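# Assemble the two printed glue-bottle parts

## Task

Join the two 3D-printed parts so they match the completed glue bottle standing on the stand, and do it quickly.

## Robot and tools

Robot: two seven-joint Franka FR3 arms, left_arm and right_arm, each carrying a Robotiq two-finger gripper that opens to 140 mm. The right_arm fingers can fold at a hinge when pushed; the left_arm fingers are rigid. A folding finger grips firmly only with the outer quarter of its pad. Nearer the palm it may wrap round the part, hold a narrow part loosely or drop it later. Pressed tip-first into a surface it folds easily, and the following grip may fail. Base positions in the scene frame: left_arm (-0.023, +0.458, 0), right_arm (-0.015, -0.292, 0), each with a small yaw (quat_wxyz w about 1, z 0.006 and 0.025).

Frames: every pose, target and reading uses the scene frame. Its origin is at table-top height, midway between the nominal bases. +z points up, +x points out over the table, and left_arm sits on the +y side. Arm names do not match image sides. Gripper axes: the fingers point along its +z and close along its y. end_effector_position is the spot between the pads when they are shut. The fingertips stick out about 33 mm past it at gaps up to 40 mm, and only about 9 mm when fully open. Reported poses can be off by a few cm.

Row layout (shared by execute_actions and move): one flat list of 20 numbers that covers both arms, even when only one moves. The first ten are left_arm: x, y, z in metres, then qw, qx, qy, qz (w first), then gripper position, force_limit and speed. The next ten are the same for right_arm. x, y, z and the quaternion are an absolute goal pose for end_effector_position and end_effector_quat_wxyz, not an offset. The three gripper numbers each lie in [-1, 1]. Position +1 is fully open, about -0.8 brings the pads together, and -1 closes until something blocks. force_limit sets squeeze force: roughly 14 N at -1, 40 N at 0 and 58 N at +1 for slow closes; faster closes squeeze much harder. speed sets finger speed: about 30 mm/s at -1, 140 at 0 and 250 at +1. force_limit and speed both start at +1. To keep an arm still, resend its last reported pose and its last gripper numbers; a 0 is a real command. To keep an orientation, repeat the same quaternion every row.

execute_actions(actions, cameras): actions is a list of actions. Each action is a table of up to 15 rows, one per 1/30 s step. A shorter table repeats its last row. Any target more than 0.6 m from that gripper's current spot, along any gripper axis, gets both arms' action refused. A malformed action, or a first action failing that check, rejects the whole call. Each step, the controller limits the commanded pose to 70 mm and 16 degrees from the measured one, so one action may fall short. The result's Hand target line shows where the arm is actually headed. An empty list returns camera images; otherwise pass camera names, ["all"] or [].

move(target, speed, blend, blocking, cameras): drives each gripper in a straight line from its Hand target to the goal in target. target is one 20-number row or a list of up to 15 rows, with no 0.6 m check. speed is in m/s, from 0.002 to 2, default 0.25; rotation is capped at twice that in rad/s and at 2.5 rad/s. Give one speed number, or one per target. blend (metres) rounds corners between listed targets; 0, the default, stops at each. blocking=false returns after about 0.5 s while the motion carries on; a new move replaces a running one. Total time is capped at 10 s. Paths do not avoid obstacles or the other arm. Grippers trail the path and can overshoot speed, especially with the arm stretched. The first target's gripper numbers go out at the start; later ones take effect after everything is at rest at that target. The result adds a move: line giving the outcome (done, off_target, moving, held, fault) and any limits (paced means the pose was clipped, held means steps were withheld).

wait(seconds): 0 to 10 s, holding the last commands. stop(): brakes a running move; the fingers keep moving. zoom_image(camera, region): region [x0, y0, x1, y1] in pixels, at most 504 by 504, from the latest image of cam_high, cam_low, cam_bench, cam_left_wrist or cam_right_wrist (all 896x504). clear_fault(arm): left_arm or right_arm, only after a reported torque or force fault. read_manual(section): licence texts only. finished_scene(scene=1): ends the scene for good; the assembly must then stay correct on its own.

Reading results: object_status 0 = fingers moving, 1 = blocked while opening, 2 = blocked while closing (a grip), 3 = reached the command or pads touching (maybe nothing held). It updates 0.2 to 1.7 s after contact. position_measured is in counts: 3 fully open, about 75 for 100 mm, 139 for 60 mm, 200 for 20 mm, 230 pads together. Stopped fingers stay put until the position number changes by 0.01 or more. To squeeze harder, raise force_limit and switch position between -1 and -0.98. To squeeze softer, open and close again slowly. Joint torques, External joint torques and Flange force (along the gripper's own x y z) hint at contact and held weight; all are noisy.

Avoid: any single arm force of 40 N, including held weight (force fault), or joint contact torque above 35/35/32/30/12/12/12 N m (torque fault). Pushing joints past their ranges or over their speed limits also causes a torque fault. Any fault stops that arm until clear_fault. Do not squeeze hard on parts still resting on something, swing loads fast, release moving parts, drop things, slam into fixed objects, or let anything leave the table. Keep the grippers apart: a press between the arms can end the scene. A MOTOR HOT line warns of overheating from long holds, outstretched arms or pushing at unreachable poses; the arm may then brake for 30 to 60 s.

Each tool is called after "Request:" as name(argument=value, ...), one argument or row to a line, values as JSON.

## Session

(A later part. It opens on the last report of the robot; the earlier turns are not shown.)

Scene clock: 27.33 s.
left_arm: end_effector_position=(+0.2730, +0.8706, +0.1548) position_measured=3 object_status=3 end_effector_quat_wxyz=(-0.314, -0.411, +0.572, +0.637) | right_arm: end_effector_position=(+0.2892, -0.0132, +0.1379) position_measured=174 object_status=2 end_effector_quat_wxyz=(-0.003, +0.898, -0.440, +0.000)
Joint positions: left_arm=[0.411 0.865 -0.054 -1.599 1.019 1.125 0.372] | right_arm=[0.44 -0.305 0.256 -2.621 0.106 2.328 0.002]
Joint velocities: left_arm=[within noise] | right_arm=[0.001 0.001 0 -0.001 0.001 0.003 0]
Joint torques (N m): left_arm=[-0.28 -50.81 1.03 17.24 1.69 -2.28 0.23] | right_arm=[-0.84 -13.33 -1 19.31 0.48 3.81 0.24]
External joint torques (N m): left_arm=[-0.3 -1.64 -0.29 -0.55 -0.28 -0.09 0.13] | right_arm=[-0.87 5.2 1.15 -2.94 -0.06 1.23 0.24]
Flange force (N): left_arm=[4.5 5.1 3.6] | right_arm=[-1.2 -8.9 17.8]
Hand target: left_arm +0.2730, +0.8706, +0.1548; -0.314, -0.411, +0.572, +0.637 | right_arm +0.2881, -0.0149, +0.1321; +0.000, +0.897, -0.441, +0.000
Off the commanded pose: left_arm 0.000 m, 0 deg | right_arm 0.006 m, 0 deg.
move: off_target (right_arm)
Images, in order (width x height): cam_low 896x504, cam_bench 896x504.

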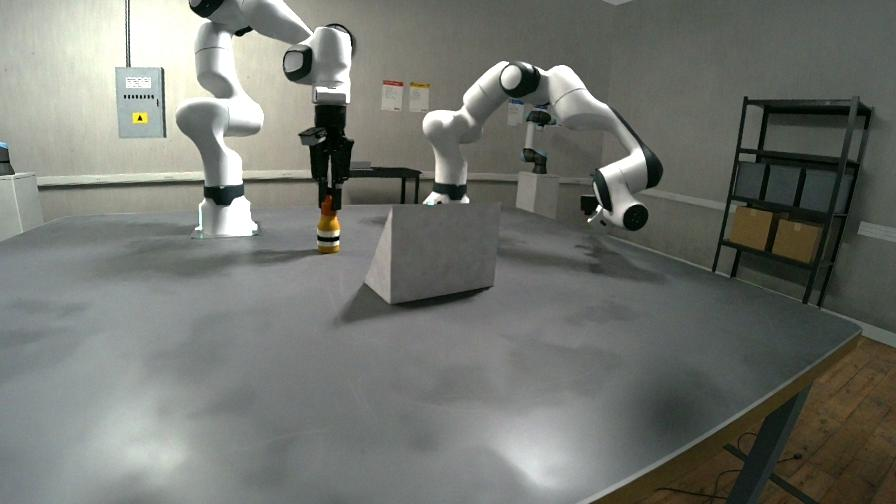

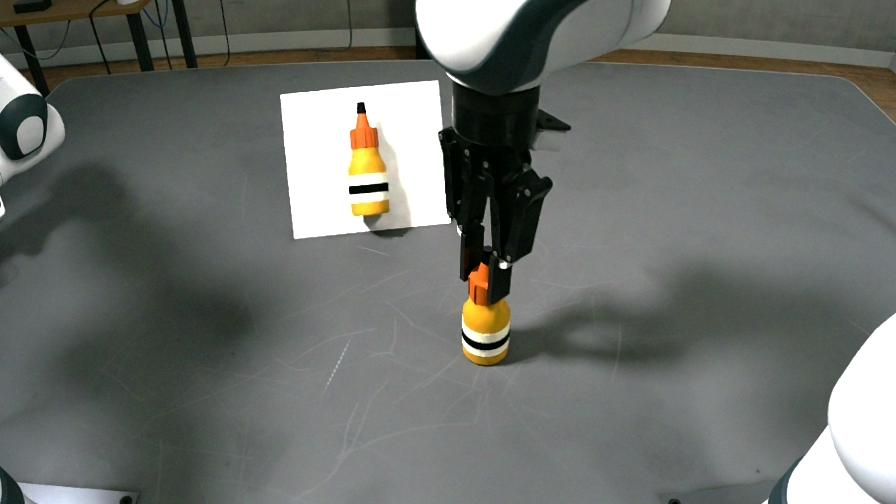

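Request:
move(
  target=[
    [0.2730,0.8706,0.1548,-0.314,-0.411,0.572,0.637,1,1,1,0.2887,-0.0140,0.1375,0,0.897,-0.441,0,-1,-0.1,-1],
    [0.2730,0.8706,0.1548,-0.314,-0.411,0.572,0.637,1,1,1,0.2887,-0.0140,0.1375,0,0.897,-0.441,0,-0.05,-0.1,-1],
  ],
  speed=0.03,
  cameras=["cam_bench","cam_low","cam_right_wrist"],
)

Request:
zoom_image(
  camera="cam_low",
  region=[300, 180, 360, 260],
)

Request:
zoom_image(
  camera="cam_bench",
  region=[430, 230, 550, 380],
)

Scene clock: 30.20 s.
left_arm: end_effector_position=(+0.2730, +0.8706, +0.1548) position_measured=3 object_status=3 end_effector_quat_wxyz=(-0.314, -0.411, +0.572, +0.637) | right_arm: end_effector_position=(+0.2889, -0.0133, +0.1380) position_measured=135 object_status=0 end_effector_quat_wxyz=(-0.002, +0.898, -0.440, +0.000)
Joint positions: left_arm=[0.411 0.865 -0.054 -1.599 1.019 1.125 0.372] | right_arm=[0.44 -0.304 0.256 -2.62 0.106 2.325 0.002]
Joint torques (N m): left_arm=[-0.3 -50.78 1.08 17.33 1.68 -2.27 0.2] | right_arm=[-0.59 -18.55 -1.53 22.95 0.59 2.5 0.28]
External joint torques (N m): left_arm=[-0.19 -1.38 -0.16 -0.57 -0.31 -0.08 0.1] | right_arm=[-0.57 0.06 0.68 0.64 0.04 -0.1 0.28]
Flange force (N): left_arm=[4.2 4.5 3.5] | right_arm=[-1.2 -2.7 -0.6]
Hand target: left_arm +0.2730, +0.8706, +0.1548; -0.314, -0.411, +0.572, +0.637 | right_arm +0.2887, -0.0140, +0.1375; +0.000, +0.897, -0.441, +0.000
Off the commanded pose: left_arm 0.000 m, 0 deg | right_arm 0.001 m, 0 deg.
move: done
camera_calibration:
cam_right_wrist: T_world_to_cam=[[-0.796979, -0.603902, -0.0112073, 0.233916], [-0.56236, 0.735129, 0.378598, 0.116821], [-0.220397, 0.308037, -0.925493, 0.339493], [0, 0, 0, 1]] pos_world=[0.326945, -0.0491928, 0.272592]
Images, in order (width x height): cam_low 896x504, cam_bench 896x504, cam_right_wrist 896x504.

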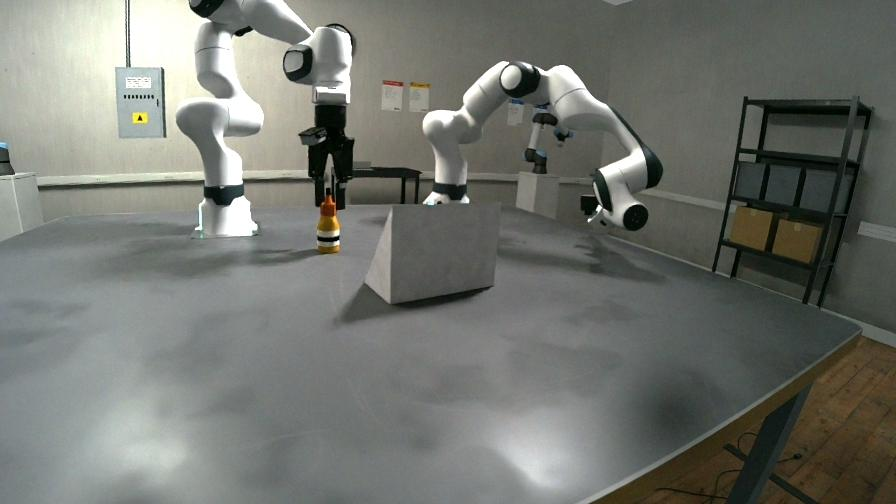

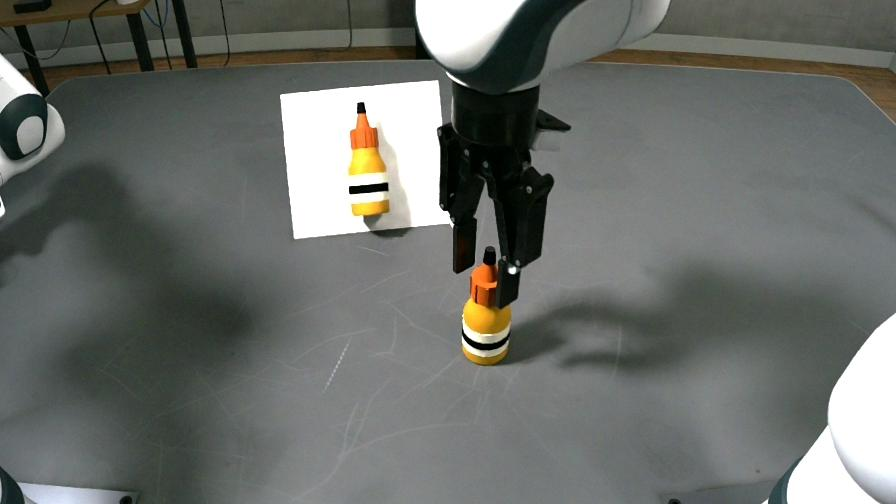

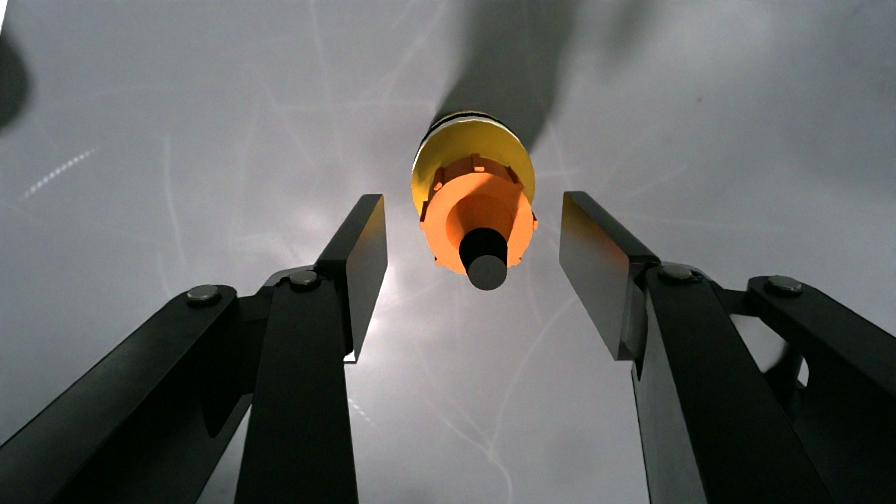

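Scaled by 6.300 from the camera's 896x504 image, which has a finer 1280x720 frame.

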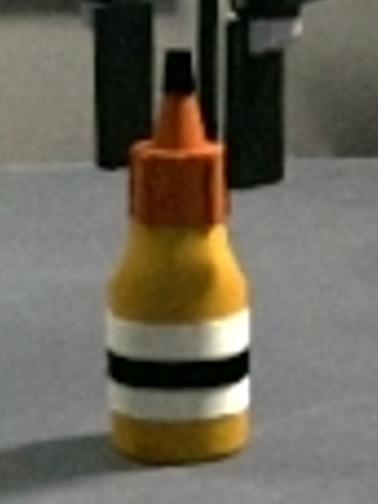

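Scaled by 3.360 from the camera's 896x504 image, which has a finer 1280x720 frame.

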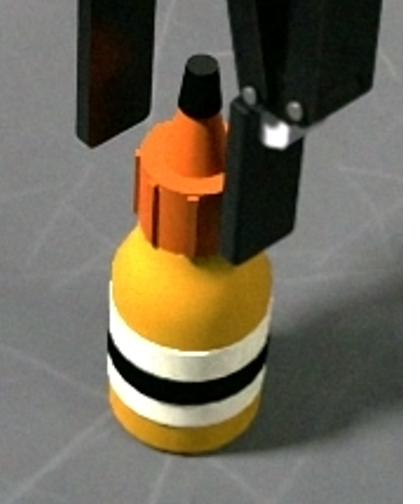

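Request:
move(
  target=[
    [0.2730,0.8706,0.1548,-0.314,-0.411,0.572,0.637,1,1,1,0.2889,-0.0135,0.23,0,0.897,-0.441,0,-0.05,-0.1,-1],
    [0.2730,0.8706,0.1548,-0.314,-0.411,0.572,0.637,1,1,1,0.34,-0.13,0.27,0,0.897,-0.441,0,-0.05,-0.1,-1],
  ],
  speed=[0.15,0.3],
  blend=0.03,
  cameras=["cam_bench","cam_low","cam_high"],
)

Request:
zoom_image(
  camera="cam_low",
  region=[300, 180, 360, 260],
)

Request:
zoom_image(
  camera="cam_bench",
  region=[430, 230, 550, 380],
)

Scene clock: 33.57 s.
left_arm: end_effector_position=(+0.2730, +0.8706, +0.1548) position_measured=3 object_status=3 end_effector_quat_wxyz=(-0.314, -0.411, +0.572, +0.637) | right_arm: end_effector_position=(+0.3402, -0.1292, +0.2696) position_measured=135 object_status=3 end_effector_quat_wxyz=(-0.002, +0.896, -0.445, +0.000)
Joint positions: left_arm=[0.411 0.865 -0.054 -1.599 1.019 1.125 0.372] | right_arm=[0.38 -0.522 -0.001 -2.458 0.002 1.938 -0.22]
Joint velocities: left_arm=[within noise] | right_arm=[0 -0.001 0.001 0.001 0 0.001 -0.006]
Joint torques (N m): left_arm=[-0.23 -50.81 1.08 17.29 1.7 -2.28 0.16] | right_arm=[0.13 -14.75 -0.4 25.88 0.54 2.35 -0.12]
External joint torques (N m): left_arm=[-0.27 -1.52 -0.27 -0.56 -0.28 -0.08 0.07] | right_arm=[0.09 -0.58 -0.02 1.22 -0.17 -0.24 -0.12]
Flange force (N): left_arm=[4.5 4.8 3.6] | right_arm=[0.5 -0.9 -3.6]
Hand target: left_arm +0.2730, +0.8706, +0.1548; -0.314, -0.411, +0.572, +0.637 | right_arm +0.3400, -0.1300, +0.2700; +0.000, +0.897, -0.441, +0.000
Off the commanded pose: left_arm 0.000 m, 0 deg | right_arm 0.001 m, 1 deg.
move: done
Images, in order (width x height): cam_high 896x504, cam_low 896x504, cam_bench 896x504.

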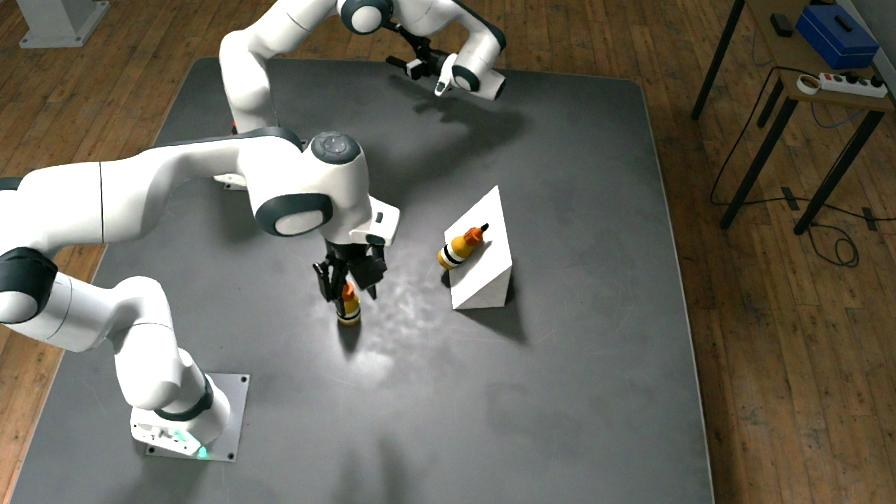

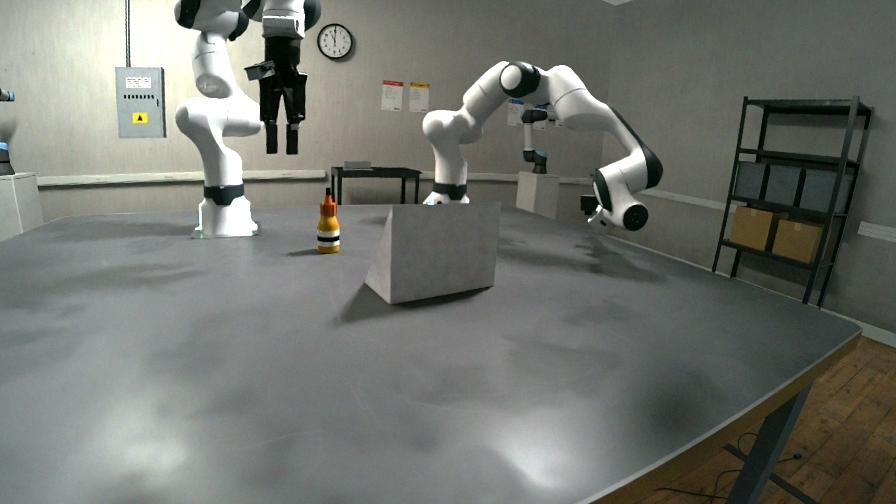

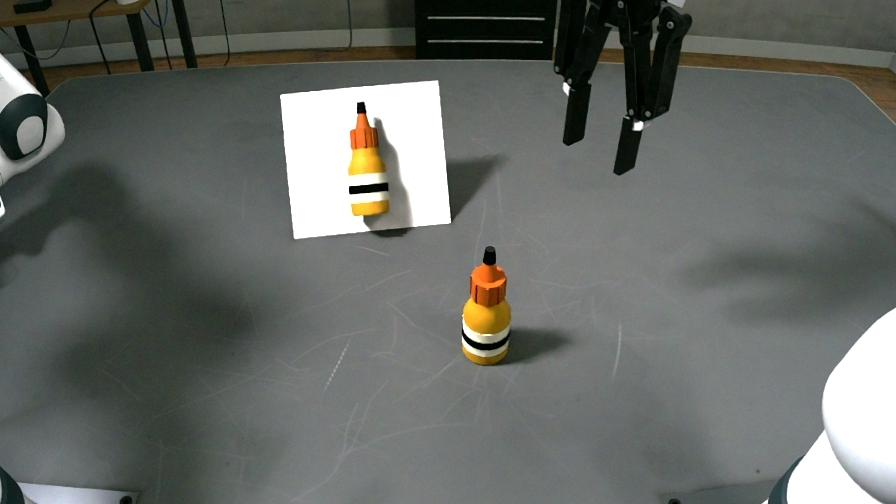

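Scaled by 6.300 from the camera's 896x504 image, which has a finer 1280x720 frame.

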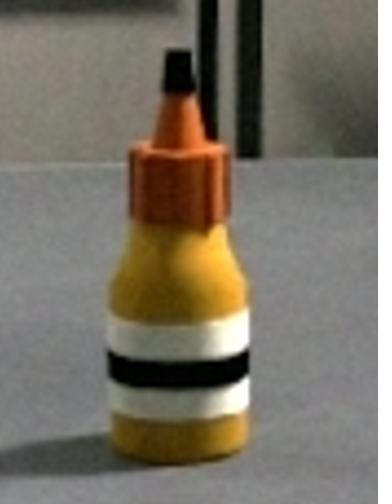

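Scaled by 3.360 from the camera's 896x504 image, which has a finer 1280x720 frame.

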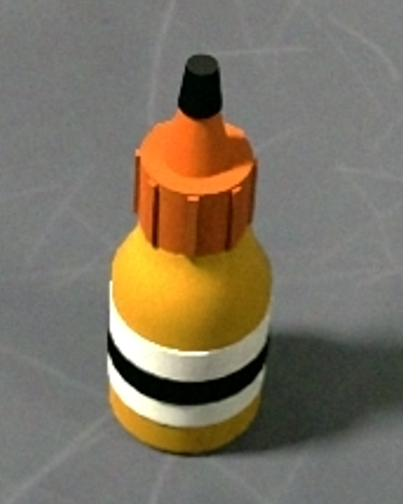

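Request:
finished_scene(
)

The scene is finished: the task was done.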